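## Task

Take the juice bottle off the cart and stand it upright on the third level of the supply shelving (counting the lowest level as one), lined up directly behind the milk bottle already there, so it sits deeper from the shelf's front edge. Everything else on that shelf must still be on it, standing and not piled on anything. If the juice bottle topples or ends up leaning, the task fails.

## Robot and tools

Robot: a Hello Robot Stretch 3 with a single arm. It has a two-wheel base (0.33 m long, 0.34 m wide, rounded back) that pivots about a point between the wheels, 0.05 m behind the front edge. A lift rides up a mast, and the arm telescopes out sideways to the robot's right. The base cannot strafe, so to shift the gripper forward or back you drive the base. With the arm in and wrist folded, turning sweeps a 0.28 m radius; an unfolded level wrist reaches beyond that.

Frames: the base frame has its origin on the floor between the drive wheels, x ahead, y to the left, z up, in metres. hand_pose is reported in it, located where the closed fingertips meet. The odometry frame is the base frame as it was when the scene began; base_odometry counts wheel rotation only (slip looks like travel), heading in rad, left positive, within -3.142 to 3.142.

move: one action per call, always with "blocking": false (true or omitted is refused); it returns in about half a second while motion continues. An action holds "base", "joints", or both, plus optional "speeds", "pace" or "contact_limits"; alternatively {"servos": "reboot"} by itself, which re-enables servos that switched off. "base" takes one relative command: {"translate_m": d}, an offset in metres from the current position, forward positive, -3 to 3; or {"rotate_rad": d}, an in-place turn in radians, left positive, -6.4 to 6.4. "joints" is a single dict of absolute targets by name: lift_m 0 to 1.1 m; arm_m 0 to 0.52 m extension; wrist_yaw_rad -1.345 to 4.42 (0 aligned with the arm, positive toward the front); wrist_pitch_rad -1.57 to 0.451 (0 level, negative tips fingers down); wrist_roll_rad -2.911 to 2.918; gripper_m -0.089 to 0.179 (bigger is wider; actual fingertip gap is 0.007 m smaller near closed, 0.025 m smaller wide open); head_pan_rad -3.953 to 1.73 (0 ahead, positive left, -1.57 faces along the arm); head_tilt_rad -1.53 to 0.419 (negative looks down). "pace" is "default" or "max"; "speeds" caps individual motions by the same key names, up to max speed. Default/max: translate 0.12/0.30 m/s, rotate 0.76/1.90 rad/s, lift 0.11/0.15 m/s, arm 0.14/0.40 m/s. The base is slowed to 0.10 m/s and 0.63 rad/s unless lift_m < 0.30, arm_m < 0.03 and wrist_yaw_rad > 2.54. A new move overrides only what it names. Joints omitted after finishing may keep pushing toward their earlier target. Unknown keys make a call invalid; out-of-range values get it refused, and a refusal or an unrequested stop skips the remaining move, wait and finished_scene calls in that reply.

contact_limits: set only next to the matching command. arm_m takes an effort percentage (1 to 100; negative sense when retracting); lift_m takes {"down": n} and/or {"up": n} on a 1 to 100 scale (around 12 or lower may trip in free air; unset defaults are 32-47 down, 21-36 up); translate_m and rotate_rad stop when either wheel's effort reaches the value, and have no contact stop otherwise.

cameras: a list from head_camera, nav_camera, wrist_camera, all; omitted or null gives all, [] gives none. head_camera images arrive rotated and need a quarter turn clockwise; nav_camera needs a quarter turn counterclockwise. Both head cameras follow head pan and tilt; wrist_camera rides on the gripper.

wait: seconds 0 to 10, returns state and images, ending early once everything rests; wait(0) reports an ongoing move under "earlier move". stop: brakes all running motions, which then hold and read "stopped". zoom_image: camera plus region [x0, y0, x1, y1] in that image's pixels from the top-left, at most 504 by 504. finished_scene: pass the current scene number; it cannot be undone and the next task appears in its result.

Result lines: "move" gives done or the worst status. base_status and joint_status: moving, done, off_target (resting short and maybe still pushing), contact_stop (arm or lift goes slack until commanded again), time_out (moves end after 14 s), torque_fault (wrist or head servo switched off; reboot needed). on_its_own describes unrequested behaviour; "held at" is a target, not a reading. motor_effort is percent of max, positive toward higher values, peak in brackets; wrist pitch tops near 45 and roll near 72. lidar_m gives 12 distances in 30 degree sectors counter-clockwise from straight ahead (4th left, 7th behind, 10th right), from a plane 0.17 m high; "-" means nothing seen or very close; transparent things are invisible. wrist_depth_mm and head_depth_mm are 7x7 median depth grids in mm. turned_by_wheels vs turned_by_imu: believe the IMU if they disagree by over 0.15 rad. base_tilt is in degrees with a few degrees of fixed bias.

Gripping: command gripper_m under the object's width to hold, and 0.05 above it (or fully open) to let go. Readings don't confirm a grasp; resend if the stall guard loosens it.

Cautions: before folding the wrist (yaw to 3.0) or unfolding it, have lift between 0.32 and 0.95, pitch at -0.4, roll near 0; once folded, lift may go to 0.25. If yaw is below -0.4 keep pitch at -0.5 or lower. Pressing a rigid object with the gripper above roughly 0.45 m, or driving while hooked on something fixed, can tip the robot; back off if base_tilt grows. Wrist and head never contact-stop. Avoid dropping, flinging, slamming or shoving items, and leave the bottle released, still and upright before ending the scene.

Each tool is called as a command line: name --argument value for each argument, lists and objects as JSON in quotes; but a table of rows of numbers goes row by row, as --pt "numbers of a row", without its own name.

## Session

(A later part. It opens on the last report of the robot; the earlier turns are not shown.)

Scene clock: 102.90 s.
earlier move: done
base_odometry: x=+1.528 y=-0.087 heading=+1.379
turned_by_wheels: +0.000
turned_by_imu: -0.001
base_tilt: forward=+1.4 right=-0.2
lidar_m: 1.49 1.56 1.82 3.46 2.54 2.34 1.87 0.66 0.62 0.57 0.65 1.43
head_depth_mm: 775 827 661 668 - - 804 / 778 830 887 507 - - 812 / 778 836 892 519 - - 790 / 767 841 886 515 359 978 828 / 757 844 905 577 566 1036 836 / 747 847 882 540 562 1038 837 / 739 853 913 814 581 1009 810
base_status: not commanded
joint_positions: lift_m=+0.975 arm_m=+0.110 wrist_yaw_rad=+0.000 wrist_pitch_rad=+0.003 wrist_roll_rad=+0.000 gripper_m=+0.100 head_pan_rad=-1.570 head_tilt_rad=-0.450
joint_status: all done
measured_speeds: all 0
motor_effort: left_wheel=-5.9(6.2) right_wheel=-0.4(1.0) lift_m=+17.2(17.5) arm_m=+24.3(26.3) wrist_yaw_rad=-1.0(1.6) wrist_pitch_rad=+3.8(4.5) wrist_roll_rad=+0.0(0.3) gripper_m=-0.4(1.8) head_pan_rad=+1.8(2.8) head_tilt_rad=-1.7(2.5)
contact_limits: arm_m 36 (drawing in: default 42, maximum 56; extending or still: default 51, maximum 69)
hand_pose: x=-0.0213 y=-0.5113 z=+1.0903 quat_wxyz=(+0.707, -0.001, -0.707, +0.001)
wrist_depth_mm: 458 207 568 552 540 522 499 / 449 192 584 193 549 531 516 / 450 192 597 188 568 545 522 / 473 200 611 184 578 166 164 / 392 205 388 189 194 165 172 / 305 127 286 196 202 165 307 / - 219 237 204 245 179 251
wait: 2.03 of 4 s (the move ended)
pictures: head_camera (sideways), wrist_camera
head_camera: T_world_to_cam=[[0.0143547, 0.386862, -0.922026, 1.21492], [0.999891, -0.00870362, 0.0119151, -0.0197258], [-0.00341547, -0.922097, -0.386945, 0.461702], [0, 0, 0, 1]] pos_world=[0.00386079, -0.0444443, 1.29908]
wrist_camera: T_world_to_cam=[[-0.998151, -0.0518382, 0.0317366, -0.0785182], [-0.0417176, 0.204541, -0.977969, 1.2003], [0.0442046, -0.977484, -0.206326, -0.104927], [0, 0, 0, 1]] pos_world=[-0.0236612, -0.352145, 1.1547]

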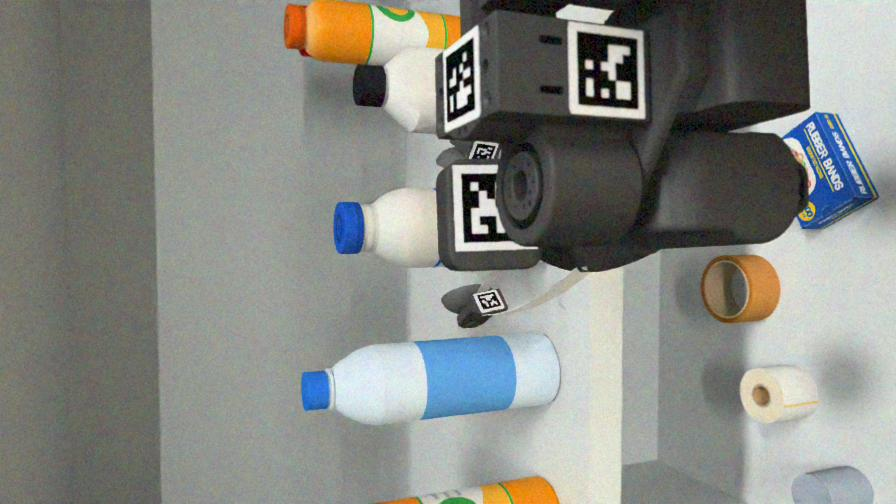

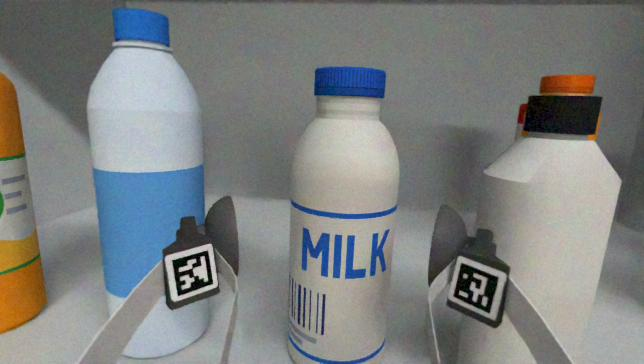

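move --joints '{"gripper_m":0.09}' --blocking false --cameras '[]'

wait --seconds 2 --cameras '[]'

move --joints '{"arm_m":0.165}' --speeds '{"arm_m":0.04}' --contact_limits '{"arm_m":36}' --blocking false --cameras '[]'

wait --seconds 4 --cameras '["wrist_camera"]'

move --joints '{"gripper_m":0.0}' --blocking false --cameras '[]'

wait --seconds 3 --cameras '["wrist_camera"]'

Scene clock: 103.93 s.
move: moving
base_odometry: x=+1.528 y=-0.087 heading=+1.379
turned_by_wheels: +0.000
turned_by_imu: +0.000
base_tilt: forward=+1.3 right=-0.2
lidar_m: 1.49 1.56 1.82 3.47 2.54 2.35 1.88 0.66 0.63 0.58 0.64 1.43
head_depth_mm: 777 832 662 668 - - 808 / 780 832 888 509 - - 809 / 776 836 891 519 - - 790 / 769 840 887 515 359 976 828 / 756 843 903 676 571 1033 836 / 751 851 881 541 562 1046 841 / 738 852 918 816 581 1009 811
base_status: not commanded
joint_positions: lift_m=+0.975 arm_m=+0.110 wrist_yaw_rad=+0.000 wrist_pitch_rad=+0.003 wrist_roll_rad=+0.000 gripper_m=+0.090 head_pan_rad=-1.570 head_tilt_rad=-0.450
joint_status: gripper_m moving
measured_speeds: all 0
motor_effort: left_wheel=-5.8(6.2) right_wheel=-0.6(0.8) lift_m=+17.6(17.6) arm_m=+23.6(24.5) wrist_yaw_rad=-0.6(1.4) wrist_pitch_rad=+4.0(4.5) wrist_roll_rad=+0.3(0.3) gripper_m=-0.3(47.7) head_pan_rad=+1.6(2.4) head_tilt_rad=-1.7(2.0)
contact_limits: arm_m 36 (drawing in: default 42, maximum 56; extending or still: default 51, maximum 69)
hand_pose: x=-0.0213 y=-0.5113 z=+1.0903 quat_wxyz=(+0.707, -0.001, -0.707, +0.001)
wrist_depth_mm: 455 206 566 550 531 517 509 / 447 192 580 194 548 531 515 / 449 192 597 188 561 549 525 / 472 199 611 184 571 166 164 / 393 205 220 189 161 165 172 / 292 125 285 196 196 166 307 / 251 220 238 204 254 173 251

Scene clock: 104.03 s.
earlier move: done
base_odometry: x=+1.528 y=-0.087 heading=+1.379
turned_by_wheels: +0.000
turned_by_imu: +0.000
base_tilt: forward=+1.4 right=-0.2
lidar_m: 1.48 1.56 1.82 3.45 2.55 2.34 1.88 0.66 0.63 0.57 0.64 1.43
head_depth_mm: 776 830 660 666 - - 808 / 780 834 887 508 - - 809 / 775 837 894 519 - - 789 / 767 840 885 516 358 975 831 / 756 845 905 675 570 1038 837 / 747 848 884 541 561 1038 836 / 741 850 916 818 581 1009 808
base_status: not commanded
joint_positions: lift_m=+0.975 arm_m=+0.110 wrist_yaw_rad=+0.000 wrist_pitch_rad=+0.003 wrist_roll_rad=+0.000 gripper_m=+0.090 head_pan_rad=-1.570 head_tilt_rad=-0.450
joint_status: all done
measured_speeds: all 0
motor_effort: left_wheel=-6.0(6.2) right_wheel=-0.3(0.8) lift_m=+17.3(17.6) arm_m=+23.5(24.5) wrist_yaw_rad=-0.8(1.4) wrist_pitch_rad=+3.6(4.5) wrist_roll_rad=-0.2(0.3) gripper_m=-0.8(47.7) head_pan_rad=+2.4(2.6) head_tilt_rad=-0.9(2.0)
contact_limits: arm_m 36 (drawing in: default 42, maximum 56; extending or still: default 51, maximum 69)
hand_pose: x=-0.0213 y=-0.5113 z=+1.0903 quat_wxyz=(+0.707, -0.001, -0.707, +0.001)
wrist_depth_mm: 457 206 570 548 535 519 505 / 449 192 584 194 549 535 511 / 449 192 601 188 562 547 519 / 471 199 614 183 575 166 164 / 395 206 220 190 161 165 173 / 292 125 285 197 196 167 307 / 250 219 237 203 253 172 252
wait: 0.10 of 2 s (the move ended)

Scene clock: 104.53 s.
move: moving
base_odometry: x=+1.528 y=-0.087 heading=+1.379
turned_by_wheels: +0.000
turned_by_imu: +0.000
base_tilt: forward=+1.3 right=-0.1
lidar_m: 1.49 1.56 1.82 3.46 2.54 2.34 1.88 0.66 0.63 0.58 0.64 1.43
head_depth_mm: 777 828 660 666 - - 827 / 778 832 886 510 - - 812 / 774 838 891 481 - - 789 / 766 840 883 339 377 1001 834 / 757 846 909 713 572 1036 835 / 747 845 882 540 563 1039 838 / 739 853 918 816 582 1006 810
base_status: not commanded
joint_positions: lift_m=+0.975 arm_m=+0.124 wrist_yaw_rad=+0.000 wrist_pitch_rad=+0.003 wrist_roll_rad=+0.000 gripper_m=+0.090 head_pan_rad=-1.570 head_tilt_rad=-0.450
joint_status: arm_m moving
measured_speeds: translate_m=+0.000 rotate_rad=+0.000 lift_m=+0.000 arm_m=+0.040 wrist_yaw_rad=+0.000 wrist_pitch_rad=+0.000 wrist_roll_rad=+0.000 head_pan_rad=+0.000 head_tilt_rad=+0.000
motor_effort: left_wheel=-5.8(6.2) right_wheel=-0.8(0.9) lift_m=+17.3(17.6) arm_m=+25.1(25.9) wrist_yaw_rad=-1.1(1.3) wrist_pitch_rad=+3.8(4.3) wrist_roll_rad=-0.1(0.3) gripper_m=-0.6(1.5) head_pan_rad=+2.0(2.1) head_tilt_rad=-1.4(2.1)
contact_limits: arm_m 36 (drawing in: default 42, maximum 56; extending or still: default 51, maximum 69)
hand_pose: x=-0.0213 y=-0.5257 z=+1.0903 quat_wxyz=(+0.707, -0.001, -0.707, +0.001)
wrist_depth_mm: 441 192 555 540 522 511 491 / 425 182 570 177 534 519 500 / 417 182 590 176 547 535 158 / 433 187 610 171 564 159 150 / 418 193 156 177 174 154 154 / 306 127 287 183 182 155 164 / 251 208 237 189 245 158 173

Scene clock: 105.97 s.
earlier move: done
base_odometry: x=+1.528 y=-0.087 heading=+1.379
turned_by_wheels: +0.000
turned_by_imu: +0.000
base_tilt: forward=+1.3 right=-0.1
lidar_m: 1.49 1.55 1.82 3.46 2.54 2.34 1.87 0.66 0.63 0.57 0.64 1.43
head_depth_mm: 778 830 660 513 529 972 831 / 780 831 886 - - 966 810 / 777 837 890 357 293 937 788 / 767 839 887 366 394 975 833 / 755 845 905 712 578 1042 836 / 747 846 881 540 563 1040 839 / 740 853 915 816 580 1006 808
base_status: not commanded
joint_positions: lift_m=+0.975 arm_m=+0.165 wrist_yaw_rad=+0.000 wrist_pitch_rad=+0.003 wrist_roll_rad=+0.000 gripper_m=+0.090 head_pan_rad=-1.570 head_tilt_rad=-0.450
joint_status: all done
measured_speeds: all 0
motor_effort: left_wheel=-5.5(6.2) right_wheel=-0.2(0.9) lift_m=+17.4(17.8) arm_m=+24.8(27.4) wrist_yaw_rad=-0.8(1.3) wrist_pitch_rad=+3.6(4.3) wrist_roll_rad=-0.6(0.6) gripper_m=-1.5(1.5) head_pan_rad=+0.8(3.5) head_tilt_rad=-1.8(2.1)
contact_limits: arm_m 36 (drawing in: default 42, maximum 56; extending or still: default 51, maximum 69)
hand_pose: x=-0.0213 y=-0.5663 z=+1.0903 quat_wxyz=(+0.707, -0.001, -0.707, +0.001)
wrist_depth_mm: 145 527 515 496 486 471 459 / - 539 529 131 494 483 458 / 139 158 549 134 512 497 267 / 143 161 564 130 141 514 117 / 147 163 151 131 138 140 112 / 151 155 134 136 136 124 113 / 156 179 245 141 236 113 115
wait: 1.43 of 4 s (the move ended)
wrist_camera: T_world_to_cam=[[-0.998151, -0.0518382, 0.0317366, -0.0813693], [-0.0417176, 0.204541, -0.977969, 1.21155], [0.0442046, -0.977484, -0.206326, -0.158689], [0, 0, 0, 1]] pos_world=[-0.0236612, -0.407145, 1.1547]

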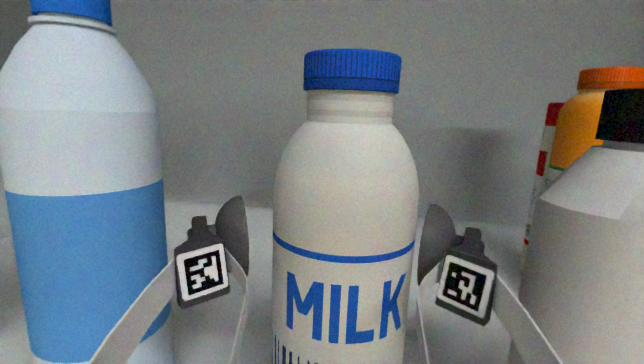

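Scene clock: 106.47 s.
move: moving
base_odometry: x=+1.528 y=-0.087 heading=+1.379
turned_by_wheels: +0.000
turned_by_imu: +0.000
base_tilt: forward=+1.3 right=-0.1
lidar_m: 1.49 1.56 1.82 3.47 2.54 2.35 1.87 0.66 0.62 0.57 0.65 1.43
head_depth_mm: 776 829 659 515 529 972 826 / 780 832 886 - - 963 810 / 777 837 894 358 293 936 790 / 766 841 887 366 395 976 832 / 755 844 904 715 577 1039 839 / 745 846 882 540 561 1038 838 / 739 851 917 817 581 1005 808
base_status: not commanded
joint_positions: lift_m=+0.975 arm_m=+0.165 wrist_yaw_rad=-0.005 wrist_pitch_rad=+0.003 wrist_roll_rad=+0.000 gripper_m=+0.053 head_pan_rad=-1.570 head_tilt_rad=-0.450
joint_status: gripper_m moving
measured_speeds: all 0
motor_effort: left_wheel=-6.1(6.1) right_wheel=+0.3(0.9) lift_m=+17.7(17.8) arm_m=+24.2(25.2) wrist_yaw_rad=+4.0(4.8) wrist_pitch_rad=+3.4(4.2) wrist_roll_rad=+0.1(0.4) gripper_m=-82.4(82.4) head_pan_rad=+1.9(2.3) head_tilt_rad=-1.5(1.9)
contact_limits: arm_m 36 (drawing in: default 42, maximum 56; extending or still: default 51, maximum 69)
hand_pose: x=-0.0227 y=-0.5663 z=+1.0903 quat_wxyz=(+0.707, -0.003, -0.707, -0.001)
wrist_depth_mm: 146 524 517 499 485 473 460 / - 539 528 130 496 489 279 / 139 161 544 134 509 497 127 / 143 172 561 129 523 520 117 / 146 166 152 131 142 409 111 / 151 160 132 136 132 125 114 / 156 160 237 141 244 107 115

Scene clock: 107.40 s.
earlier move: done
base_odometry: x=+1.528 y=-0.087 heading=+1.379
turned_by_wheels: +0.000
turned_by_imu: +0.000
base_tilt: forward=+1.5 right=-0.1
lidar_m: 1.49 1.56 1.82 3.45 2.55 2.35 1.87 0.66 0.62 0.58 0.64 1.43
head_depth_mm: 777 831 660 516 528 977 829 / 781 832 889 - - 959 812 / 777 834 889 358 293 938 790 / 767 837 884 366 395 977 836 / 757 843 906 762 578 1035 839 / 746 847 880 540 562 1042 839 / 740 852 915 815 582 1006 811
base_status: not commanded
joint_positions: lift_m=+0.975 arm_m=+0.165 wrist_yaw_rad=-0.003 wrist_pitch_rad=+0.003 wrist_roll_rad=+0.000 gripper_m=+0.001 head_pan_rad=-1.570 head_tilt_rad=-0.450
joint_status: all done
measured_speeds: all 0
motor_effort: left_wheel=-5.6(6.2) right_wheel=+0.0(0.9) lift_m=+17.5(17.8) arm_m=+22.6(25.2) wrist_yaw_rad=+2.3(4.8) wrist_pitch_rad=+3.8(4.2) wrist_roll_rad=+0.1(0.4) gripper_m=-21.2(93.7) head_pan_rad=+1.5(2.7) head_tilt_rad=-1.2(2.0)
contact_limits: arm_m 36 (drawing in: default 42, maximum 56; extending or still: default 51, maximum 69)
hand_pose: x=-0.0223 y=-0.5663 z=+1.0903 quat_wxyz=(+0.707, -0.002, -0.707, +0.000)
wrist_depth_mm: 146 531 513 499 486 470 462 / - 534 530 130 497 485 272 / 139 160 545 132 510 501 128 / 143 170 570 126 518 515 116 / 147 166 151 129 140 413 111 / 151 164 132 133 130 140 114 / 157 161 236 138 243 131 115
wait: 0.93 of 3 s (the move ended)
wrist_camera: T_world_to_cam=[[-0.998344, -0.047956, 0.0317583, -0.0801143], [-0.0409425, 0.204689, -0.97797, 1.21161], [0.040399, -0.977652, -0.206314, -0.158839], [0, 0, 0, 1]] pos_world=[-0.0239583, -0.407136, 1.1547]

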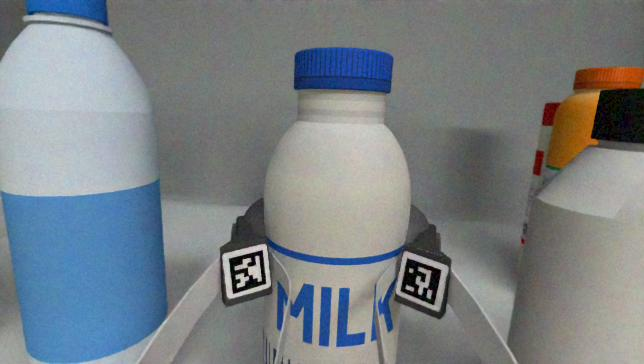

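move --joints '{"lift_m": 1.03, "wrist_pitch_rad": 0.05}' --speeds '{"lift_m": 0.07}' --blocking false --cameras '[]'

wait --seconds 3

Scene clock: 109.23 s.
move: moving
base_odometry: x=+1.528 y=-0.087 heading=+1.379
turned_by_wheels: +0.000
turned_by_imu: -0.001
base_tilt: forward=+1.4 right=-0.2
lidar_m: 1.49 1.56 1.82 3.47 2.55 2.35 1.88 0.66 0.63 0.58 0.64 1.43
head_depth_mm: 779 831 651 310 - 1022 828 / 782 832 886 - - 995 811 / 780 836 891 - 289 993 789 / 769 839 880 375 379 1031 835 / 756 840 907 757 577 1036 837 / 748 845 881 540 562 1037 839 / 741 848 916 815 581 1010 806
base_status: not commanded
joint_positions: lift_m=+0.998 arm_m=+0.165 wrist_yaw_rad=-0.001 wrist_pitch_rad=-0.020 wrist_roll_rad=+0.000 gripper_m=+0.001 head_pan_rad=-1.570 head_tilt_rad=-0.450
joint_status: lift_m moving; wrist_pitch_rad moving
measured_speeds: translate_m=+0.000 rotate_rad=+0.000 lift_m=+0.070 arm_m=+0.000 wrist_yaw_rad=+0.000 wrist_pitch_rad=+0.000 wrist_roll_rad=+0.000 head_pan_rad=+0.000 head_tilt_rad=+0.000
motor_effort: left_wheel=-6.0(6.1) right_wheel=+0.3(1.0) lift_m=+37.2(39.2) arm_m=+21.4(22.6) wrist_yaw_rad=+0.9(2.8) wrist_pitch_rad=+13.6(14.4) wrist_roll_rad=-0.3(0.3) gripper_m=-19.2(21.5) head_pan_rad=+1.2(2.3) head_tilt_rad=-0.9(1.6)
contact_limits: arm_m 36 (drawing in: default 42, maximum 56; extending or still: default 51, maximum 69)
hand_pose: x=-0.0218 y=-0.5657 z=+1.1073 quat_wxyz=(+0.707, +0.007, -0.707, -0.008)
wrist_depth_mm: 146 524 512 500 482 467 453 / - 546 530 130 491 483 464 / 140 164 555 133 511 500 254 / 143 161 574 128 522 517 127 / 147 166 151 129 138 458 116 / 153 164 132 133 131 334 114 / 159 161 254 138 262 132 116

Scene clock: 110.17 s.
earlier move: off_target
base_odometry: x=+1.528 y=-0.087 heading=+1.379
turned_by_wheels: +0.000
turned_by_imu: +0.000
base_tilt: forward=+1.3 right=-0.4
lidar_m: 1.49 1.55 1.82 3.47 2.54 2.35 1.88 0.66 0.62 0.58 0.65 1.43
head_depth_mm: 776 831 864 666 528 1028 830 / 778 831 - - 533 1010 810 / 776 837 872 - 288 1032 788 / 769 839 497 420 551 1036 831 / 758 843 904 755 577 1036 835 / 748 844 878 539 562 1039 837 / 741 852 914 819 582 1004 808
base_status: not commanded
joint_positions: lift_m=+1.030 arm_m=+0.165 wrist_yaw_rad=-0.001 wrist_pitch_rad=-0.020 wrist_roll_rad=+0.000 gripper_m=+0.001 head_pan_rad=-1.570 head_tilt_rad=-0.450
joint_status: wrist_pitch_rad off_target (ended at -0.020, target +0.050); the others done
measured_speeds: all 0
on_its_own: wrist_pitch_rad is at rest, and its effort (+13.0) is outside its rest range (-8 to +12)
motor_effort: left_wheel=-5.4(6.1) right_wheel=+0.4(1.1) lift_m=+37.8(42.2) arm_m=+20.2(22.6) wrist_yaw_rad=+0.6(2.8) wrist_pitch_rad=+13.0(14.5) wrist_roll_rad=-0.3(0.4) gripper_m=-20.2(21.5) head_pan_rad=+0.2(2.3) head_tilt_rad=-0.6(1.7)
contact_limits: arm_m 36 (drawing in: default 42, maximum 56; extending or still: default 51, maximum 69)
hand_pose: x=-0.0218 y=-0.5657 z=+1.1394 quat_wxyz=(+0.707, +0.007, -0.707, -0.008)
wrist_depth_mm: 454 526 512 497 475 465 454 / 443 543 533 130 497 484 469 / 153 564 547 133 514 502 474 / - 569 568 127 519 521 263 / 146 165 144 129 140 528 129 / 152 162 132 133 131 379 128 / 159 161 299 138 299 132 119
wait: 0.93 of 3 s (the move ended)
pictures: head_camera (sideways), nav_camera (sideways), wrist_camera
head_camera: T_world_to_cam=[[0.0143547, 0.386862, -0.922026, 1.21492], [0.999891, -0.00870362, 0.0119151, -0.0197258], [-0.00341547, -0.922097, -0.386945, 0.461702], [0, 0, 0, 1]] pos_world=[0.00386079, -0.0444443, 1.29908]
nav_camera: T_world_to_cam=[[0.0465663, -0.39462, 0.917664, -1.15178], [-0.998077, -0.0559987, 0.0265659, 0.020573], [0.0409045, -0.917137, -0.396469, 0.476927], [0, 0, 0, 1]] pos_world=[0.0546591, -0.015956, 1.24549]
wrist_camera: T_world_to_cam=[[-0.99825, -0.0506209, 0.0305806, -0.0812982], [-0.0413298, 0.227254, -0.972958, 1.26651], [0.0423025, -0.972519, -0.228948, -0.119412], [0, 0, 0, 1]] pos_world=[-0.0237598, -0.408066, 1.20741]

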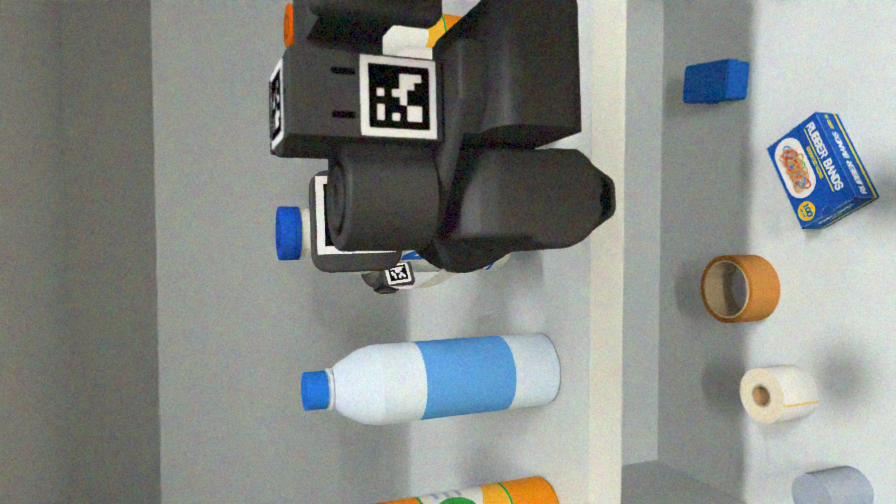

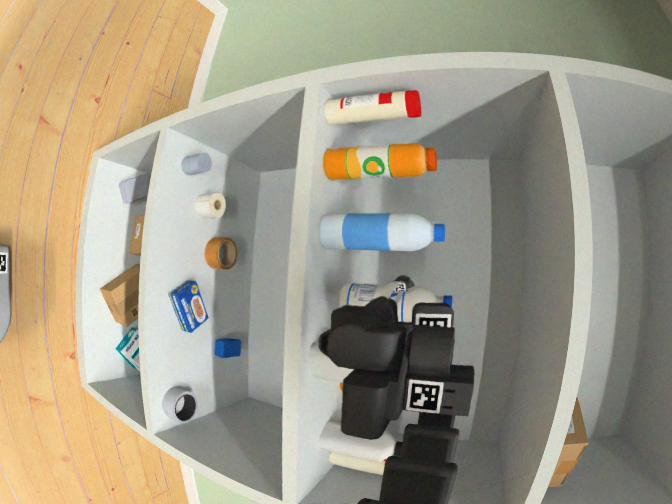

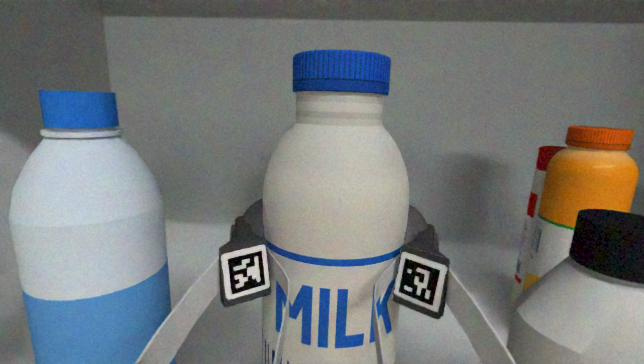

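move --joints '{"arm_m": 0.0, "wrist_pitch_rad": 0.07}' --blocking false --cameras '[]'

wait --seconds 4 --cameras '[]'

move --base '{"translate_m": -0.206}' --blocking false --cameras '[]'

wait --seconds 5

Scene clock: 110.97 s.
move: moving
base_odometry: x=+1.528 y=-0.087 heading=+1.379
turned_by_wheels: +0.000
turned_by_imu: +0.000
base_tilt: forward=+1.4 right=-0.2
lidar_m: 1.49 1.56 1.82 3.47 2.54 2.34 1.87 0.66 0.63 0.57 0.64 1.43
head_depth_mm: 778 829 866 - 1085 1028 832 / 781 833 - - 548 1010 810 / 779 839 872 - - 1031 792 / 770 841 480 408 576 1035 837 / 758 846 907 760 577 1032 837 / 749 847 880 540 561 1043 836 / 741 855 916 816 581 1008 808
base_status: not commanded
joint_positions: lift_m=+1.030 arm_m=+0.147 wrist_yaw_rad=-0.001 wrist_pitch_rad=-0.009 wrist_roll_rad=+0.000 gripper_m=+0.001 head_pan_rad=-1.570 head_tilt_rad=-0.450
joint_status: arm_m moving; wrist_pitch_rad moving
measured_speeds: translate_m=+0.000 rotate_rad=+0.000 lift_m=+0.000 arm_m=-0.067 wrist_yaw_rad=+0.000 wrist_pitch_rad=+0.000 wrist_roll_rad=+0.000 head_pan_rad=+0.000 head_tilt_rad=+0.000
motor_effort: left_wheel=-5.7(6.0) right_wheel=+0.1(0.7) lift_m=+37.6(38.1) arm_m=-25.1(25.6) wrist_yaw_rad=+0.7(1.1) wrist_pitch_rad=+15.6(15.6) wrist_roll_rad=-0.3(0.3) gripper_m=-20.7(20.9) head_pan_rad=+1.3(2.1) head_tilt_rad=-0.7(1.7)
hand_pose: x=-0.0218 y=-0.5483 z=+1.1424 quat_wxyz=(+0.707, +0.003, -0.707, -0.004)
wrist_depth_mm: 457 544 529 506 494 479 471 / 444 556 542 130 507 496 488 / 414 564 569 133 521 514 491 / 167 187 579 127 530 532 278 / 162 173 144 129 140 544 139 / 169 174 132 133 131 154 136 / 179 173 306 138 313 139 132

Scene clock: 112.93 s.
earlier move: off_target
base_odometry: x=+1.528 y=-0.087 heading=+1.379
turned_by_wheels: +0.000
turned_by_imu: -0.001
base_tilt: forward=+1.3 right=-0.1
lidar_m: 1.49 1.56 1.82 3.47 2.54 2.34 1.88 0.66 0.63 0.58 0.64 1.43
head_depth_mm: 776 828 662 542 - - - / 780 833 887 512 - - - / 778 836 882 - - - - / 770 839 884 353 - 965 834 / 756 843 910 714 578 1035 838 / 746 847 883 541 561 1045 837 / 740 851 914 817 582 1003 807
base_status: not commanded
joint_positions: lift_m=+1.030 arm_m=+0.000 wrist_yaw_rad=-0.001 wrist_pitch_rad=-0.008 wrist_roll_rad=+0.000 gripper_m=+0.001 head_pan_rad=-1.570 head_tilt_rad=-0.450
joint_status: wrist_pitch_rad off_target (ended at -0.008, target +0.070); the others done
measured_speeds: all 0
on_its_own: wrist_pitch_rad is at rest, and its effort (+15.0) is outside its rest range (-8 to +12)
motor_effort: left_wheel=-5.6(6.0) right_wheel=+0.4(0.9) lift_m=+35.2(38.1) arm_m=-24.6(26.2) wrist_yaw_rad=+1.4(1.5) wrist_pitch_rad=+15.0(15.9) wrist_roll_rad=+0.1(0.6) gripper_m=-20.0(20.9) head_pan_rad=+1.0(2.2) head_tilt_rad=-1.2(1.7)
hand_pose: x=-0.0218 y=-0.4010 z=+1.1425 quat_wxyz=(+0.707, +0.003, -0.707, -0.004)
wrist_depth_mm: 466 590 669 650 634 610 599 / 466 686 695 130 636 631 618 / 421 574 333 133 667 650 638 / 324 336 312 127 281 424 632 / 363 483 149 129 140 435 365 / 364 359 132 133 131 391 366 / 323 309 308 138 303 324 341
wait: 1.97 of 4 s (the move ended)

Scene clock: 113.43 s.
move: moving
base_odometry: x=+1.525 y=-0.102 heading=+1.379
turned_by_wheels: +0.000
turned_by_imu: +0.000
base_tilt: forward=+1.5 right=-0.2
lidar_m: 1.50 1.58 1.83 3.46 2.52 2.33 1.86 0.66 0.63 0.57 0.65 1.43
head_depth_mm: 777 827 658 673 - - - / 780 832 886 513 - - - / 776 834 878 - - - - / 764 840 882 353 - 967 834 / 755 844 903 812 578 1037 833 / 748 847 883 538 561 1040 837 / 740 849 915 815 582 1024 817
base_status: translate_m moving
joint_positions: lift_m=+1.030 arm_m=+0.000 wrist_yaw_rad=-0.001 wrist_pitch_rad=-0.008 wrist_roll_rad=+0.000 gripper_m=+0.001 head_pan_rad=-1.570 head_tilt_rad=-0.450
joint_status: not commanded
measured_speeds: translate_m=-0.058 rotate_rad=+0.000 lift_m=+0.000 arm_m=+0.000 wrist_yaw_rad=+0.000 wrist_pitch_rad=+0.000 wrist_roll_rad=+0.000 head_pan_rad=+0.000 head_tilt_rad=+0.000
motor_effort: left_wheel=-9.6(9.6) right_wheel=-5.8(6.5) lift_m=+34.3(35.0) arm_m=-25.3(25.3) wrist_yaw_rad=+0.3(1.2) wrist_pitch_rad=+15.0(15.2) wrist_roll_rad=-0.2(0.4) gripper_m=-20.1(20.7) head_pan_rad=+2.1(2.1) head_tilt_rad=-0.8(1.2)
hand_pose: x=-0.0216 y=-0.4010 z=+1.1425 quat_wxyz=(+0.707, +0.003, -0.707, -0.003)
wrist_depth_mm: 477 668 662 648 627 612 597 / 482 691 693 130 641 633 614 / 328 584 703 133 671 643 638 / 326 339 314 128 279 429 355 / 338 478 151 129 140 532 352 / 357 366 132 133 131 415 358 / 320 307 308 138 303 325 342

Scene clock: 116.13 s.
earlier move: done
base_odometry: x=+1.488 y=-0.289 heading=+1.379
turned_by_wheels: +0.000
turned_by_imu: -0.002
base_tilt: forward=+1.3 right=-0.3
lidar_m: 1.69 1.77 2.02 3.46 2.26 2.13 1.67 1.35 0.53 0.58 0.74 0.79
head_depth_mm: 682 783 677 642 - - - / 770 821 866 569 - - - / 773 828 870 - - - - / 770 828 672 353 - 1000 838 / 758 832 894 520 536 1039 803 / 750 839 897 716 546 1036 817 / 738 840 903 818 582 1041 837
base_status: done
joint_positions: lift_m=+1.030 arm_m=+0.000 wrist_yaw_rad=-0.001 wrist_pitch_rad=-0.008 wrist_roll_rad=+0.000 gripper_m=+0.001 head_pan_rad=-1.570 head_tilt_rad=-0.450
joint_status: not commanded
measured_speeds: all 0
on_its_own: wrist_pitch_rad is at rest, and its effort (+14.7) is outside its rest range (-8 to +12)
motor_effort: left_wheel=-4.8(9.6) right_wheel=-2.2(7.1) lift_m=+31.0(35.0) arm_m=-24.6(25.5) wrist_yaw_rad=+0.1(1.2) wrist_pitch_rad=+14.7(15.6) wrist_roll_rad=+0.1(0.4) gripper_m=-19.3(20.9) head_pan_rad=+1.4(2.4) head_tilt_rad=-0.1(1.3)
hand_pose: x=-0.0216 y=-0.4010 z=+1.1425 quat_wxyz=(+0.707, +0.003, -0.707, -0.003)
wrist_depth_mm: 691 677 661 636 621 600 - / 719 696 681 130 629 617 - / 730 730 710 133 656 602 - / 351 745 292 127 328 383 - / 369 554 144 129 140 395 - / 359 401 132 133 131 391 263 / 312 303 308 138 317 324 263
wait: 2.70 of 5 s (the move ended)
pictures: head_camera (sideways), nav_camera (sideways), wrist_camera
head_camera: T_world_to_cam=[[0.0143547, 0.386862, -0.922026, 1.21492], [0.999891, -0.00870362, 0.0119151, -0.0197258], [-0.00341547, -0.922097, -0.386945, 0.461702], [0, 0, 0, 1]] pos_world=[0.00386079, -0.0444443, 1.29908]
nav_camera: T_world_to_cam=[[0.0465663, -0.39462, 0.917664, -1.15178], [-0.998077, -0.0559987, 0.0265659, 0.020573], [0.0409045, -0.917137, -0.396469, 0.476927], [0, 0, 0, 1]] pos_world=[0.0546591, -0.015956, 1.24549]
wrist_camera: T_world_to_cam=[[-0.998203, -0.0511686, 0.0311846, -0.0738188], [-0.0415216, 0.215406, -0.975641, 1.23042], [0.0432049, -0.975183, -0.217144, 0.0269321], [0, 0, 0, 1]] pos_world=[-0.0237605, -0.242555, 1.2086]

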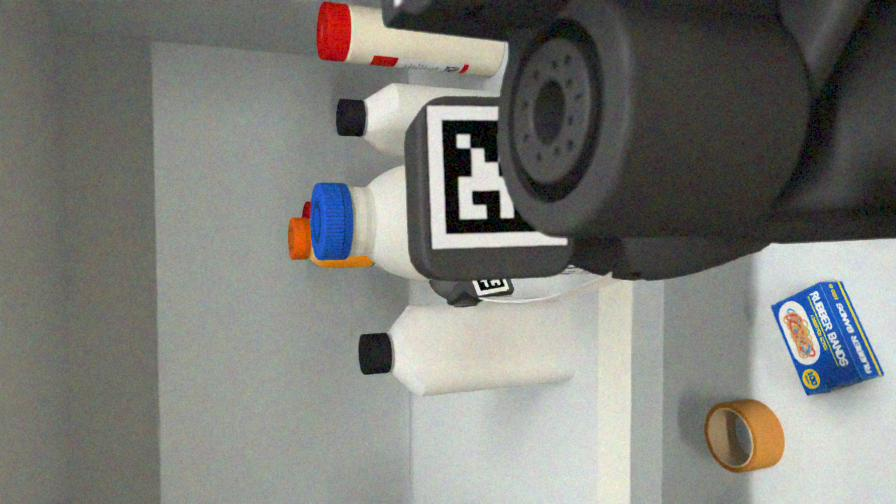

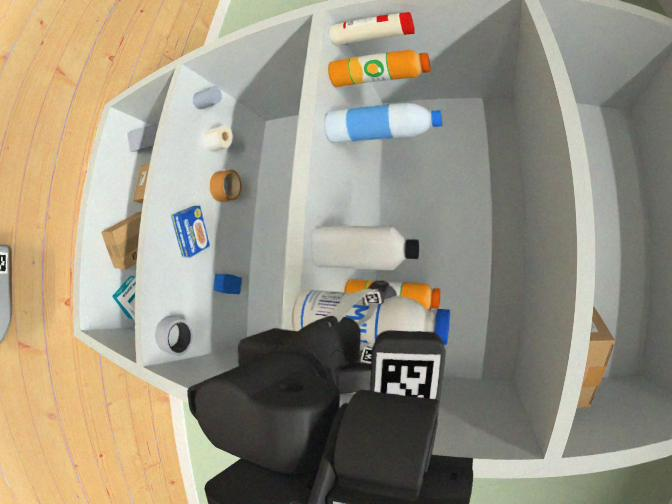

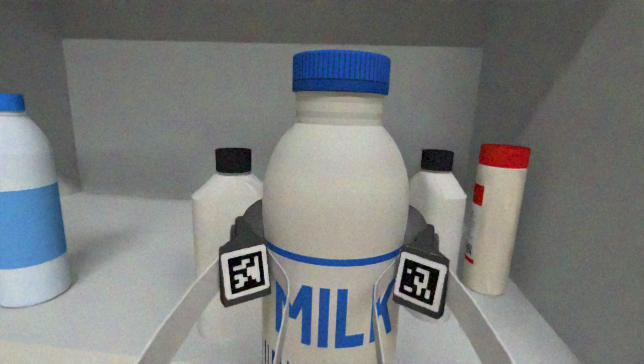

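move --joints '{"arm_m": 0.175}' --speeds '{"arm_m": 0.06}' --contact_limits '{"arm_m": 40}' --blocking false --cameras '[]'

wait --seconds 5

Scene clock: 117.00 s.
move: moving
base_odometry: x=+1.488 y=-0.289 heading=+1.379
turned_by_wheels: +0.000
turned_by_imu: +0.000
base_tilt: forward=+1.5 right=-0.2
lidar_m: 1.70 1.77 2.01 3.47 2.27 2.14 1.66 1.35 0.53 0.58 0.74 0.79
head_depth_mm: 682 782 677 - - - - / 771 825 869 569 - - - / 772 827 867 - - - - / 767 828 657 - - 1001 835 / 758 835 892 523 536 1041 805 / 746 836 899 716 546 1040 815 / 740 842 903 815 584 1045 840
base_status: not commanded
joint_positions: lift_m=+1.030 arm_m=+0.017 wrist_yaw_rad=-0.001 wrist_pitch_rad=-0.008 wrist_roll_rad=+0.000 gripper_m=+0.001 head_pan_rad=-1.570 head_tilt_rad=-0.450
joint_status: arm_m moving
measured_speeds: translate_m=+0.000 rotate_rad=+0.000 lift_m=+0.000 arm_m=+0.059 wrist_yaw_rad=+0.000 wrist_pitch_rad=+0.000 wrist_roll_rad=+0.000 head_pan_rad=+0.000 head_tilt_rad=+0.000
motor_effort: left_wheel=-4.7(5.0) right_wheel=-2.3(2.8) lift_m=+30.1(30.5) arm_m=+24.7(25.5) wrist_yaw_rad=+0.1(0.6) wrist_pitch_rad=+14.7(15.3) wrist_roll_rad=+0.2(0.3) gripper_m=-19.8(20.5) head_pan_rad=+0.4(2.2) head_tilt_rad=-0.7(0.9)
contact_limits: arm_m 40 (drawing in: default 42, maximum 56; extending or still: default 51, maximum 69)
hand_pose: x=-0.0216 y=-0.4183 z=+1.1426 quat_wxyz=(+0.707, +0.003, -0.707, -0.003)
wrist_depth_mm: 676 663 646 631 609 592 - / 701 685 667 130 615 611 - / 723 706 684 133 642 605 - / 354 741 277 127 315 370 - / 472 552 151 129 140 381 - / 357 402 132 133 131 389 264 / 314 304 297 138 318 325 264

Scene clock: 120.13 s.
earlier move: done
base_odometry: x=+1.488 y=-0.289 heading=+1.379
turned_by_wheels: +0.000
turned_by_imu: -0.001
base_tilt: forward=+1.3 right=-0.2
lidar_m: 1.70 1.77 2.02 3.47 2.26 2.14 1.67 1.34 0.53 0.58 0.74 0.79
head_depth_mm: 683 780 679 626 521 785 764 / 769 823 - - 525 1022 798 / 773 827 866 283 307 1030 833 / 769 829 510 380 530 1035 832 / 759 832 892 525 537 1034 805 / 747 834 900 716 546 1040 816 / 742 839 904 817 581 1045 839
base_status: not commanded
joint_positions: lift_m=+1.030 arm_m=+0.175 wrist_yaw_rad=-0.001 wrist_pitch_rad=-0.008 wrist_roll_rad=+0.000 gripper_m=+0.001 head_pan_rad=-1.570 head_tilt_rad=-0.450
joint_status: all done
measured_speeds: all 0
on_its_own: wrist_pitch_rad is at rest, and its effort (+14.6) is outside its rest range (-8 to +12)
motor_effort: left_wheel=-4.5(5.0) right_wheel=-2.2(2.9) lift_m=+26.0(30.5) arm_m=+25.4(26.3) wrist_yaw_rad=-0.1(0.8) wrist_pitch_rad=+14.6(15.5) wrist_roll_rad=-0.2(0.3) gripper_m=-19.5(20.9) head_pan_rad=-0.5(2.2) head_tilt_rad=+0.1(1.0)
contact_limits: arm_m 40 (drawing in: default 42, maximum 56; extending or still: default 51, maximum 69)
hand_pose: x=-0.0216 y=-0.5760 z=+1.1426 quat_wxyz=(+0.707, +0.003, -0.707, -0.003)
wrist_depth_mm: 516 506 494 480 461 453 - / 542 522 506 130 473 464 - / 560 546 527 133 492 477 - / 582 565 551 127 500 491 216 / 121 483 144 129 137 175 219 / 123 130 132 133 131 168 218 / 121 125 296 138 304 163 227
wait: 3.13 of 5 s (the move ended)
pictures: head_camera (sideways), nav_camera (sideways), wrist_camera
head_camera: T_world_to_cam=[[0.0143547, 0.386862, -0.922026, 1.21492], [0.999891, -0.00870362, 0.0119151, -0.0197258], [-0.00341547, -0.922097, -0.386945, 0.461702], [0, 0, 0, 1]] pos_world=[0.00386079, -0.0444443, 1.29908]
nav_camera: T_world_to_cam=[[0.0465663, -0.39462, 0.917664, -1.15178], [-0.998077, -0.0559987, 0.0265659, 0.020573], [0.0409045, -0.917137, -0.396469, 0.476927], [0, 0, 0, 1]] pos_world=[0.0546591, -0.015956, 1.24549]
wrist_camera: T_world_to_cam=[[-0.998203, -0.0511611, 0.0312013, -0.0827903], [-0.041527, 0.215194, -0.975688, 1.26809], [0.0432029, -0.97523, -0.216932, -0.144001], [0, 0, 0, 1]] pos_world=[-0.0237605, -0.417555, 1.2086]

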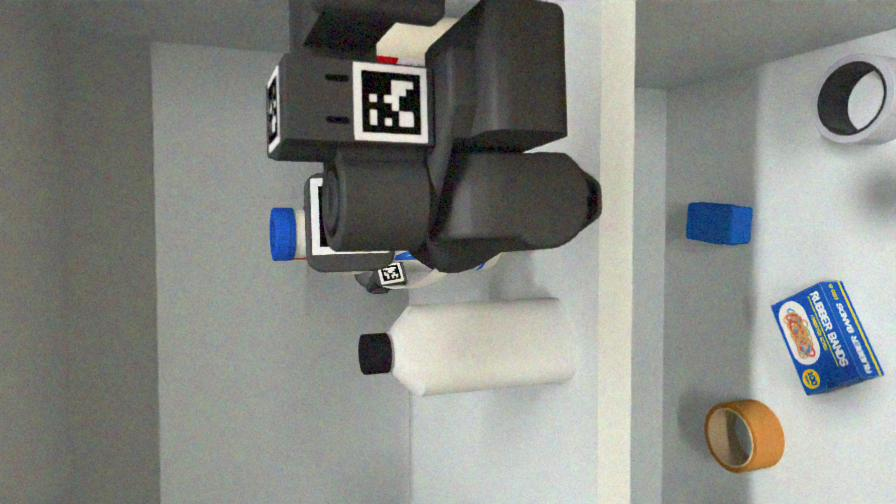

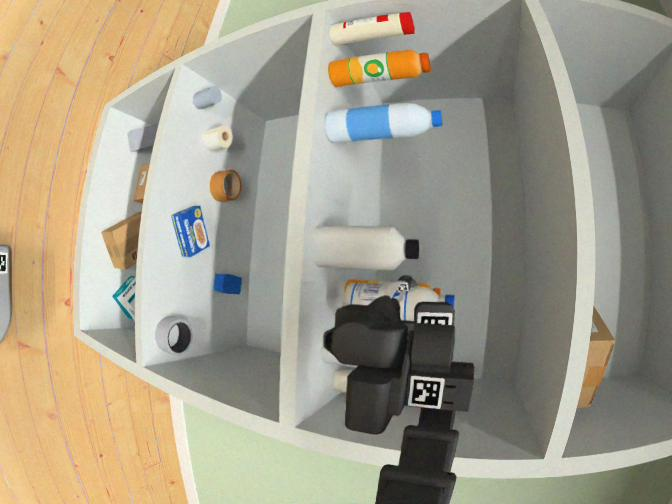

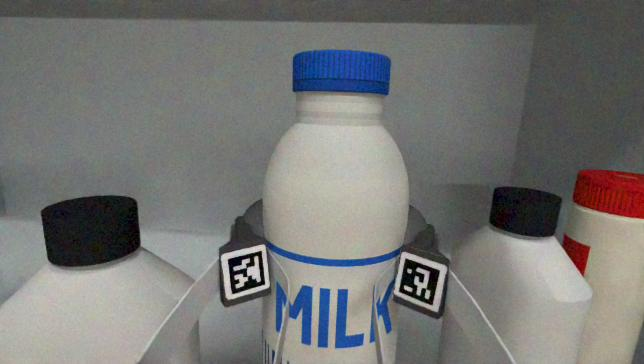

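move --joints '{"lift_m": 0.993}' --speeds '{"lift_m": 0.04}' --contact_limits '{"lift_m": {"down": 13}}' --blocking false --cameras '[]'

wait --seconds 3 --cameras '[]'

move --joints '{"lift_m": 0.976}' --speeds '{"lift_m": 0.02}' --contact_limits '{"lift_m": {"down": 13}}' --blocking false --cameras '[]'

wait --seconds 3 --cameras '["wrist_camera"]'

Scene clock: 121.07 s.
move: moving
base_odometry: x=+1.488 y=-0.289 heading=+1.379
turned_by_wheels: +0.000
turned_by_imu: +0.000
base_tilt: forward=+1.4 right=-0.2
lidar_m: 1.69 1.77 2.01 3.45 2.26 2.14 1.67 1.35 0.53 0.58 0.74 0.79
head_depth_mm: 682 784 676 639 519 783 767 / 770 820 858 - 524 1022 801 / 772 826 860 288 300 1034 833 / 769 831 549 378 526 1034 832 / 760 832 894 525 537 1039 804 / 751 838 898 716 546 1041 819 / 740 840 903 819 582 1043 841
base_status: not commanded
joint_positions: lift_m=+1.014 arm_m=+0.175 wrist_yaw_rad=-0.001 wrist_pitch_rad=-0.007 wrist_roll_rad=+0.000 gripper_m=+0.001 head_pan_rad=-1.570 head_tilt_rad=-0.450
joint_status: lift_m moving
measured_speeds: translate_m=+0.000 rotate_rad=+0.000 lift_m=-0.040 arm_m=+0.000 wrist_yaw_rad=+0.000 wrist_pitch_rad=+0.000 wrist_roll_rad=+0.000 head_pan_rad=+0.000 head_tilt_rad=+0.000
motor_effort: left_wheel=-4.7(4.8) right_wheel=-2.3(2.5) lift_m=+18.4(24.0) arm_m=+24.2(25.4) wrist_yaw_rad=-0.1(0.4) wrist_pitch_rad=+14.9(15.0) wrist_roll_rad=-0.2(0.3) gripper_m=-19.3(20.7) head_pan_rad=-1.0(2.0) head_tilt_rad=+0.0(0.8)
contact_limits: arm_m 40 (drawing in: default 42, maximum 56; extending or still: default 51, maximum 69); lift_m down 13 (down: maximum 72; up: maximum 65)
hand_pose: x=-0.0216 y=-0.5760 z=+1.1267 quat_wxyz=(+0.707, +0.003, -0.707, -0.003)
wrist_depth_mm: 528 507 492 482 461 452 - / 544 525 512 130 475 468 - / 562 539 528 133 488 477 - / 125 558 555 128 497 174 211 / 120 133 150 129 137 171 213 / 118 126 132 133 131 168 215 / 121 125 284 138 282 163 225

Scene clock: 121.97 s.
earlier move: done
base_odometry: x=+1.488 y=-0.289 heading=+1.379
turned_by_wheels: +0.000
turned_by_imu: +0.000
base_tilt: forward=+1.3 right=-0.3
lidar_m: 1.69 1.77 2.02 3.44 2.26 2.14 1.67 1.35 0.53 0.58 0.74 0.79
head_depth_mm: 681 781 678 313 521 785 768 / 769 823 867 - - 1019 802 / 772 825 877 286 300 996 832 / 769 829 655 366 387 1001 833 / 761 832 896 526 538 1040 802 / 748 837 898 718 546 1044 818 / 742 839 902 818 582 1042 839
base_status: not commanded
joint_positions: lift_m=+0.993 arm_m=+0.175 wrist_yaw_rad=-0.001 wrist_pitch_rad=-0.007 wrist_roll_rad=+0.000 gripper_m=+0.001 head_pan_rad=-1.570 head_tilt_rad=-0.450
joint_status: all done
measured_speeds: all 0
on_its_own: wrist_pitch_rad is at rest, and its effort (+14.8) is outside its rest range (-8 to +12)
motor_effort: left_wheel=-4.8(4.8) right_wheel=-1.9(2.9) lift_m=+21.4(24.4) arm_m=+24.7(25.4) wrist_yaw_rad=+0.1(0.8) wrist_pitch_rad=+14.8(15.0) wrist_roll_rad=-0.3(0.3) gripper_m=-20.2(21.2) head_pan_rad=-0.3(2.0) head_tilt_rad=+0.0(0.8)
contact_limits: arm_m 40 (drawing in: default 42, maximum 56; extending or still: default 51, maximum 69); lift_m down 13 (down: maximum 72; up: maximum 65)
hand_pose: x=-0.0216 y=-0.5760 z=+1.1058 quat_wxyz=(+0.707, +0.003, -0.707, -0.003)
wrist_depth_mm: 522 508 490 476 465 449 - / 542 526 510 130 475 463 - / 114 532 524 133 494 469 207 / - 134 549 128 495 169 209 / 114 122 142 129 136 168 152 / 117 124 134 133 131 168 214 / 121 125 254 138 252 163 227
wait: 0.90 of 3 s (the move ended)

Scene clock: 122.47 s.
move: moving
base_odometry: x=+1.488 y=-0.289 heading=+1.379
turned_by_wheels: +0.000
turned_by_imu: +0.000
base_tilt: forward=+1.3 right=-0.1
lidar_m: 1.69 1.78 2.01 3.45 2.26 2.13 1.67 1.35 0.53 0.58 0.74 0.79
head_depth_mm: 684 782 677 304 520 785 766 / 771 821 864 - - 1020 802 / 772 826 875 294 300 962 833 / 767 830 662 368 393 999 834 / 760 837 892 525 538 1035 805 / 749 836 898 719 546 1038 816 / 742 841 903 816 584 1040 841
base_status: not commanded
joint_positions: lift_m=+0.984 arm_m=+0.175 wrist_yaw_rad=-0.001 wrist_pitch_rad=-0.007 wrist_roll_rad=+0.000 gripper_m=+0.001 head_pan_rad=-1.570 head_tilt_rad=-0.450
joint_status: lift_m moving
measured_speeds: translate_m=+0.000 rotate_rad=+0.000 lift_m=-0.020 arm_m=+0.000 wrist_yaw_rad=+0.000 wrist_pitch_rad=+0.000 wrist_roll_rad=+0.000 head_pan_rad=+0.000 head_tilt_rad=+0.000
motor_effort: left_wheel=-4.7(4.8) right_wheel=-2.1(2.6) lift_m=+22.4(22.7) arm_m=+24.0(25.1) wrist_yaw_rad=+0.1(0.7) wrist_pitch_rad=+15.1(15.2) wrist_roll_rad=-0.1(0.3) gripper_m=-19.8(20.8) head_pan_rad=+0.0(1.1) head_tilt_rad=+0.0(0.7)
contact_limits: arm_m 40 (drawing in: default 42, maximum 56; extending or still: default 51, maximum 69); lift_m down 13 (down: maximum 72; up: maximum 65)
hand_pose: x=-0.0216 y=-0.5760 z=+1.0968 quat_wxyz=(+0.707, +0.002, -0.707, -0.003)
wrist_depth_mm: 523 509 494 475 466 450 - / 533 522 512 130 472 459 - / 113 538 528 133 487 166 207 / - 125 547 127 496 168 206 / 113 121 142 129 136 168 150 / 116 125 135 133 131 168 213 / 121 125 241 138 241 163 226

Scene clock: 123.20 s.
earlier move: done
base_odometry: x=+1.488 y=-0.289 heading=+1.379
turned_by_wheels: +0.000
turned_by_imu: +0.000
base_tilt: forward=+1.4 right=-0.1
lidar_m: 1.70 1.77 2.01 3.46 2.26 2.13 1.67 1.35 0.53 0.58 0.74 0.79
head_depth_mm: 682 781 677 307 521 728 765 / 769 823 867 - 283 997 800 / 773 825 879 294 302 965 831 / 770 829 662 371 393 982 831 / 760 832 898 524 536 1034 805 / 748 835 898 718 546 1043 815 / 740 841 906 819 583 1045 841
base_status: not commanded
joint_positions: lift_m=+0.976 arm_m=+0.175 wrist_yaw_rad=-0.001 wrist_pitch_rad=+0.006 wrist_roll_rad=+0.000 gripper_m=+0.001 head_pan_rad=-1.570 head_tilt_rad=-0.450
joint_status: all done
measured_speeds: all 0
motor_effort: left_wheel=-4.4(4.8) right_wheel=-2.0(2.7) lift_m=+19.9(23.0) arm_m=+23.5(25.1) wrist_yaw_rad=+0.3(0.7) wrist_pitch_rad=+12.4(15.2) wrist_roll_rad=-0.1(0.3) gripper_m=-19.5(20.9) head_pan_rad=+0.6(1.4) head_tilt_rad=+0.5(0.8)
contact_limits: arm_m 40 (drawing in: default 42, maximum 56; extending or still: default 51, maximum 69); lift_m down 13 (down: maximum 72; up: maximum 65)
hand_pose: x=-0.0216 y=-0.5763 z=+1.0921 quat_wxyz=(+0.707, -0.002, -0.707, +0.002)
wrist_depth_mm: 521 512 496 484 467 453 - / 523 520 510 129 477 463 - / 113 532 525 133 491 170 206 / 112 121 541 127 141 167 154 / 114 121 142 129 136 167 150 / 116 125 134 133 131 168 214 / 120 124 237 138 234 162 225
wait: 0.73 of 3 s (the move ended)
wrist_camera: T_world_to_cam=[[-0.998203, -0.0507259, 0.0318997, -0.0817483], [-0.041525, 0.201767, -0.978553, 1.21436], [0.0432016, -0.978119, -0.203511, -0.17163], [0, 0, 0, 1]] pos_world=[-0.0237605, -0.417039, 1.15599]

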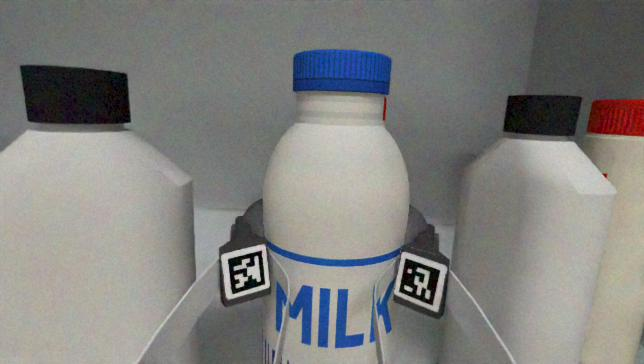

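move --joints '{"gripper_m": 0.115, "wrist_pitch_rad": 0.01}' --blocking false --cameras '[]'

wait --seconds 3

Scene clock: 123.87 s.
move: moving
base_odometry: x=+1.488 y=-0.289 heading=+1.379
turned_by_wheels: +0.000
turned_by_imu: +0.000
base_tilt: forward=+1.3 right=-0.1
lidar_m: 1.69 1.78 2.02 3.45 2.26 2.13 1.67 1.34 0.53 0.58 0.74 0.79
head_depth_mm: 681 781 676 307 520 729 767 / 769 824 867 - 282 994 802 / 774 826 879 294 302 966 831 / 766 827 661 372 395 980 833 / 756 833 891 525 538 1037 806 / 748 834 901 717 546 1041 814 / 739 842 905 819 581 1041 839
base_status: not commanded
joint_positions: lift_m=+0.976 arm_m=+0.175 wrist_yaw_rad=-0.001 wrist_pitch_rad=-0.001 wrist_roll_rad=+0.000 gripper_m=+0.037 head_pan_rad=-1.570 head_tilt_rad=-0.450
joint_status: gripper_m moving; the others done
measured_speeds: all 0
motor_effort: left_wheel=-4.6(4.8) right_wheel=-2.2(2.8) lift_m=+20.2(20.2) arm_m=+24.0(24.5) wrist_yaw_rad=+0.0(0.5) wrist_pitch_rad=+2.0(12.2) wrist_roll_rad=+0.1(0.4) gripper_m=+72.1(73.7) head_pan_rad=+0.8(1.4) head_tilt_rad=+0.3(0.5)
contact_limits: arm_m 40 (drawing in: default 42, maximum 56; extending or still: default 51, maximum 69); lift_m down 13 (down: maximum 72; up: maximum 65)
hand_pose: x=-0.0216 y=-0.5762 z=+1.0903 quat_wxyz=(+0.707, +0.001, -0.707, -0.001)
wrist_depth_mm: 525 509 493 481 468 451 - / 525 523 507 130 477 463 - / 113 530 529 134 491 170 206 / 112 121 543 128 142 167 154 / 113 121 144 130 138 168 151 / 116 124 135 135 131 163 214 / 121 125 234 140 233 161 225

Scene clock: 125.03 s.
earlier move: done
base_odometry: x=+1.488 y=-0.289 heading=+1.379
turned_by_wheels: +0.000
turned_by_imu: +0.000
base_tilt: forward=+1.2 right=-0.2
lidar_m: 1.70 1.77 2.02 3.46 2.27 2.13 1.67 1.35 0.53 0.58 0.74 0.79
head_depth_mm: 681 782 677 307 520 728 766 / 768 823 866 - 282 995 800 / 771 826 877 296 301 963 832 / 767 828 663 372 395 980 835 / 758 832 892 526 537 1039 804 / 749 837 898 517 537 1040 815 / 739 838 907 817 583 1040 839
base_status: not commanded
joint_positions: lift_m=+0.976 arm_m=+0.175 wrist_yaw_rad=-0.006 wrist_pitch_rad=-0.005 wrist_roll_rad=+0.000 gripper_m=+0.115 head_pan_rad=-1.570 head_tilt_rad=-0.450
joint_status: all done
measured_speeds: all 0
motor_effort: left_wheel=-4.7(4.8) right_wheel=-1.5(2.9) lift_m=+20.7(20.7) arm_m=+23.3(24.5) wrist_yaw_rad=+4.0(4.8) wrist_pitch_rad=+3.3(12.2) wrist_roll_rad=-0.2(0.5) gripper_m=+0.5(80.1) head_pan_rad=+0.4(1.4) head_tilt_rad=+0.1(0.5)
contact_limits: arm_m 40 (drawing in: default 42, maximum 56; extending or still: default 51, maximum 69); lift_m down 13 (down: maximum 72; up: maximum 65)
hand_pose: x=-0.0229 y=-0.5761 z=+1.0892 quat_wxyz=(+0.707, +0.000, -0.707, -0.004)
wrist_depth_mm: 518 506 492 475 464 450 - / 123 522 509 131 475 466 - / 116 535 528 133 492 171 206 / 112 127 539 128 142 165 154 / 114 124 151 131 145 154 151 / 116 123 148 135 289 129 216 / - 133 232 140 217 170 228
wait: 1.17 of 3 s (the move ended)
pictures: head_camera (sideways), nav_camera (sideways), wrist_camera
head_camera: T_world_to_cam=[[0.0143547, 0.386862, -0.922026, 1.21492], [0.999891, -0.00870362, 0.0119151, -0.0197258], [-0.00341547, -0.922097, -0.386945, 0.461702], [0, 0, 0, 1]] pos_world=[0.00386079, -0.0444443, 1.29908]
nav_camera: T_world_to_cam=[[0.0465663, -0.39462, 0.917664, -1.15178], [-0.998077, -0.0559987, 0.0265659, 0.020573], [0.0409045, -0.917137, -0.396469, 0.476927], [0, 0, 0, 1]] pos_world=[0.0546591, -0.015956, 1.24549]
wrist_camera: T_world_to_cam=[[-0.998443, -0.0461555, 0.0313143, -0.0795512], [-0.0404551, 0.212785, -0.976261, 1.21533], [0.0383966, -0.976008, -0.214321, -0.158977], [0, 0, 0, 1]] pos_world=[-0.0241568, -0.417439, 1.1549]

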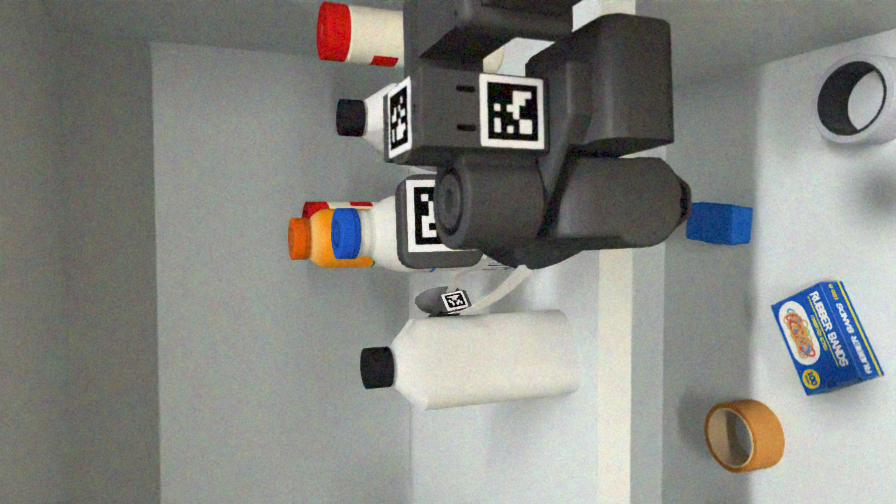

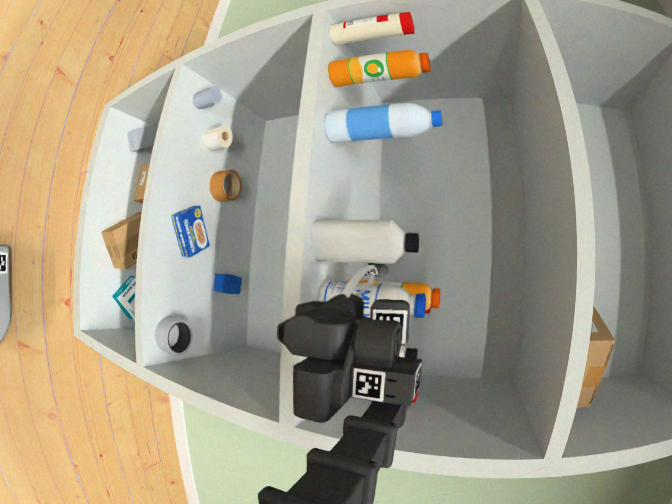

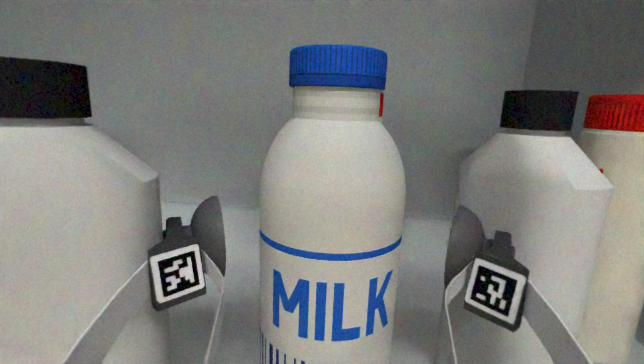

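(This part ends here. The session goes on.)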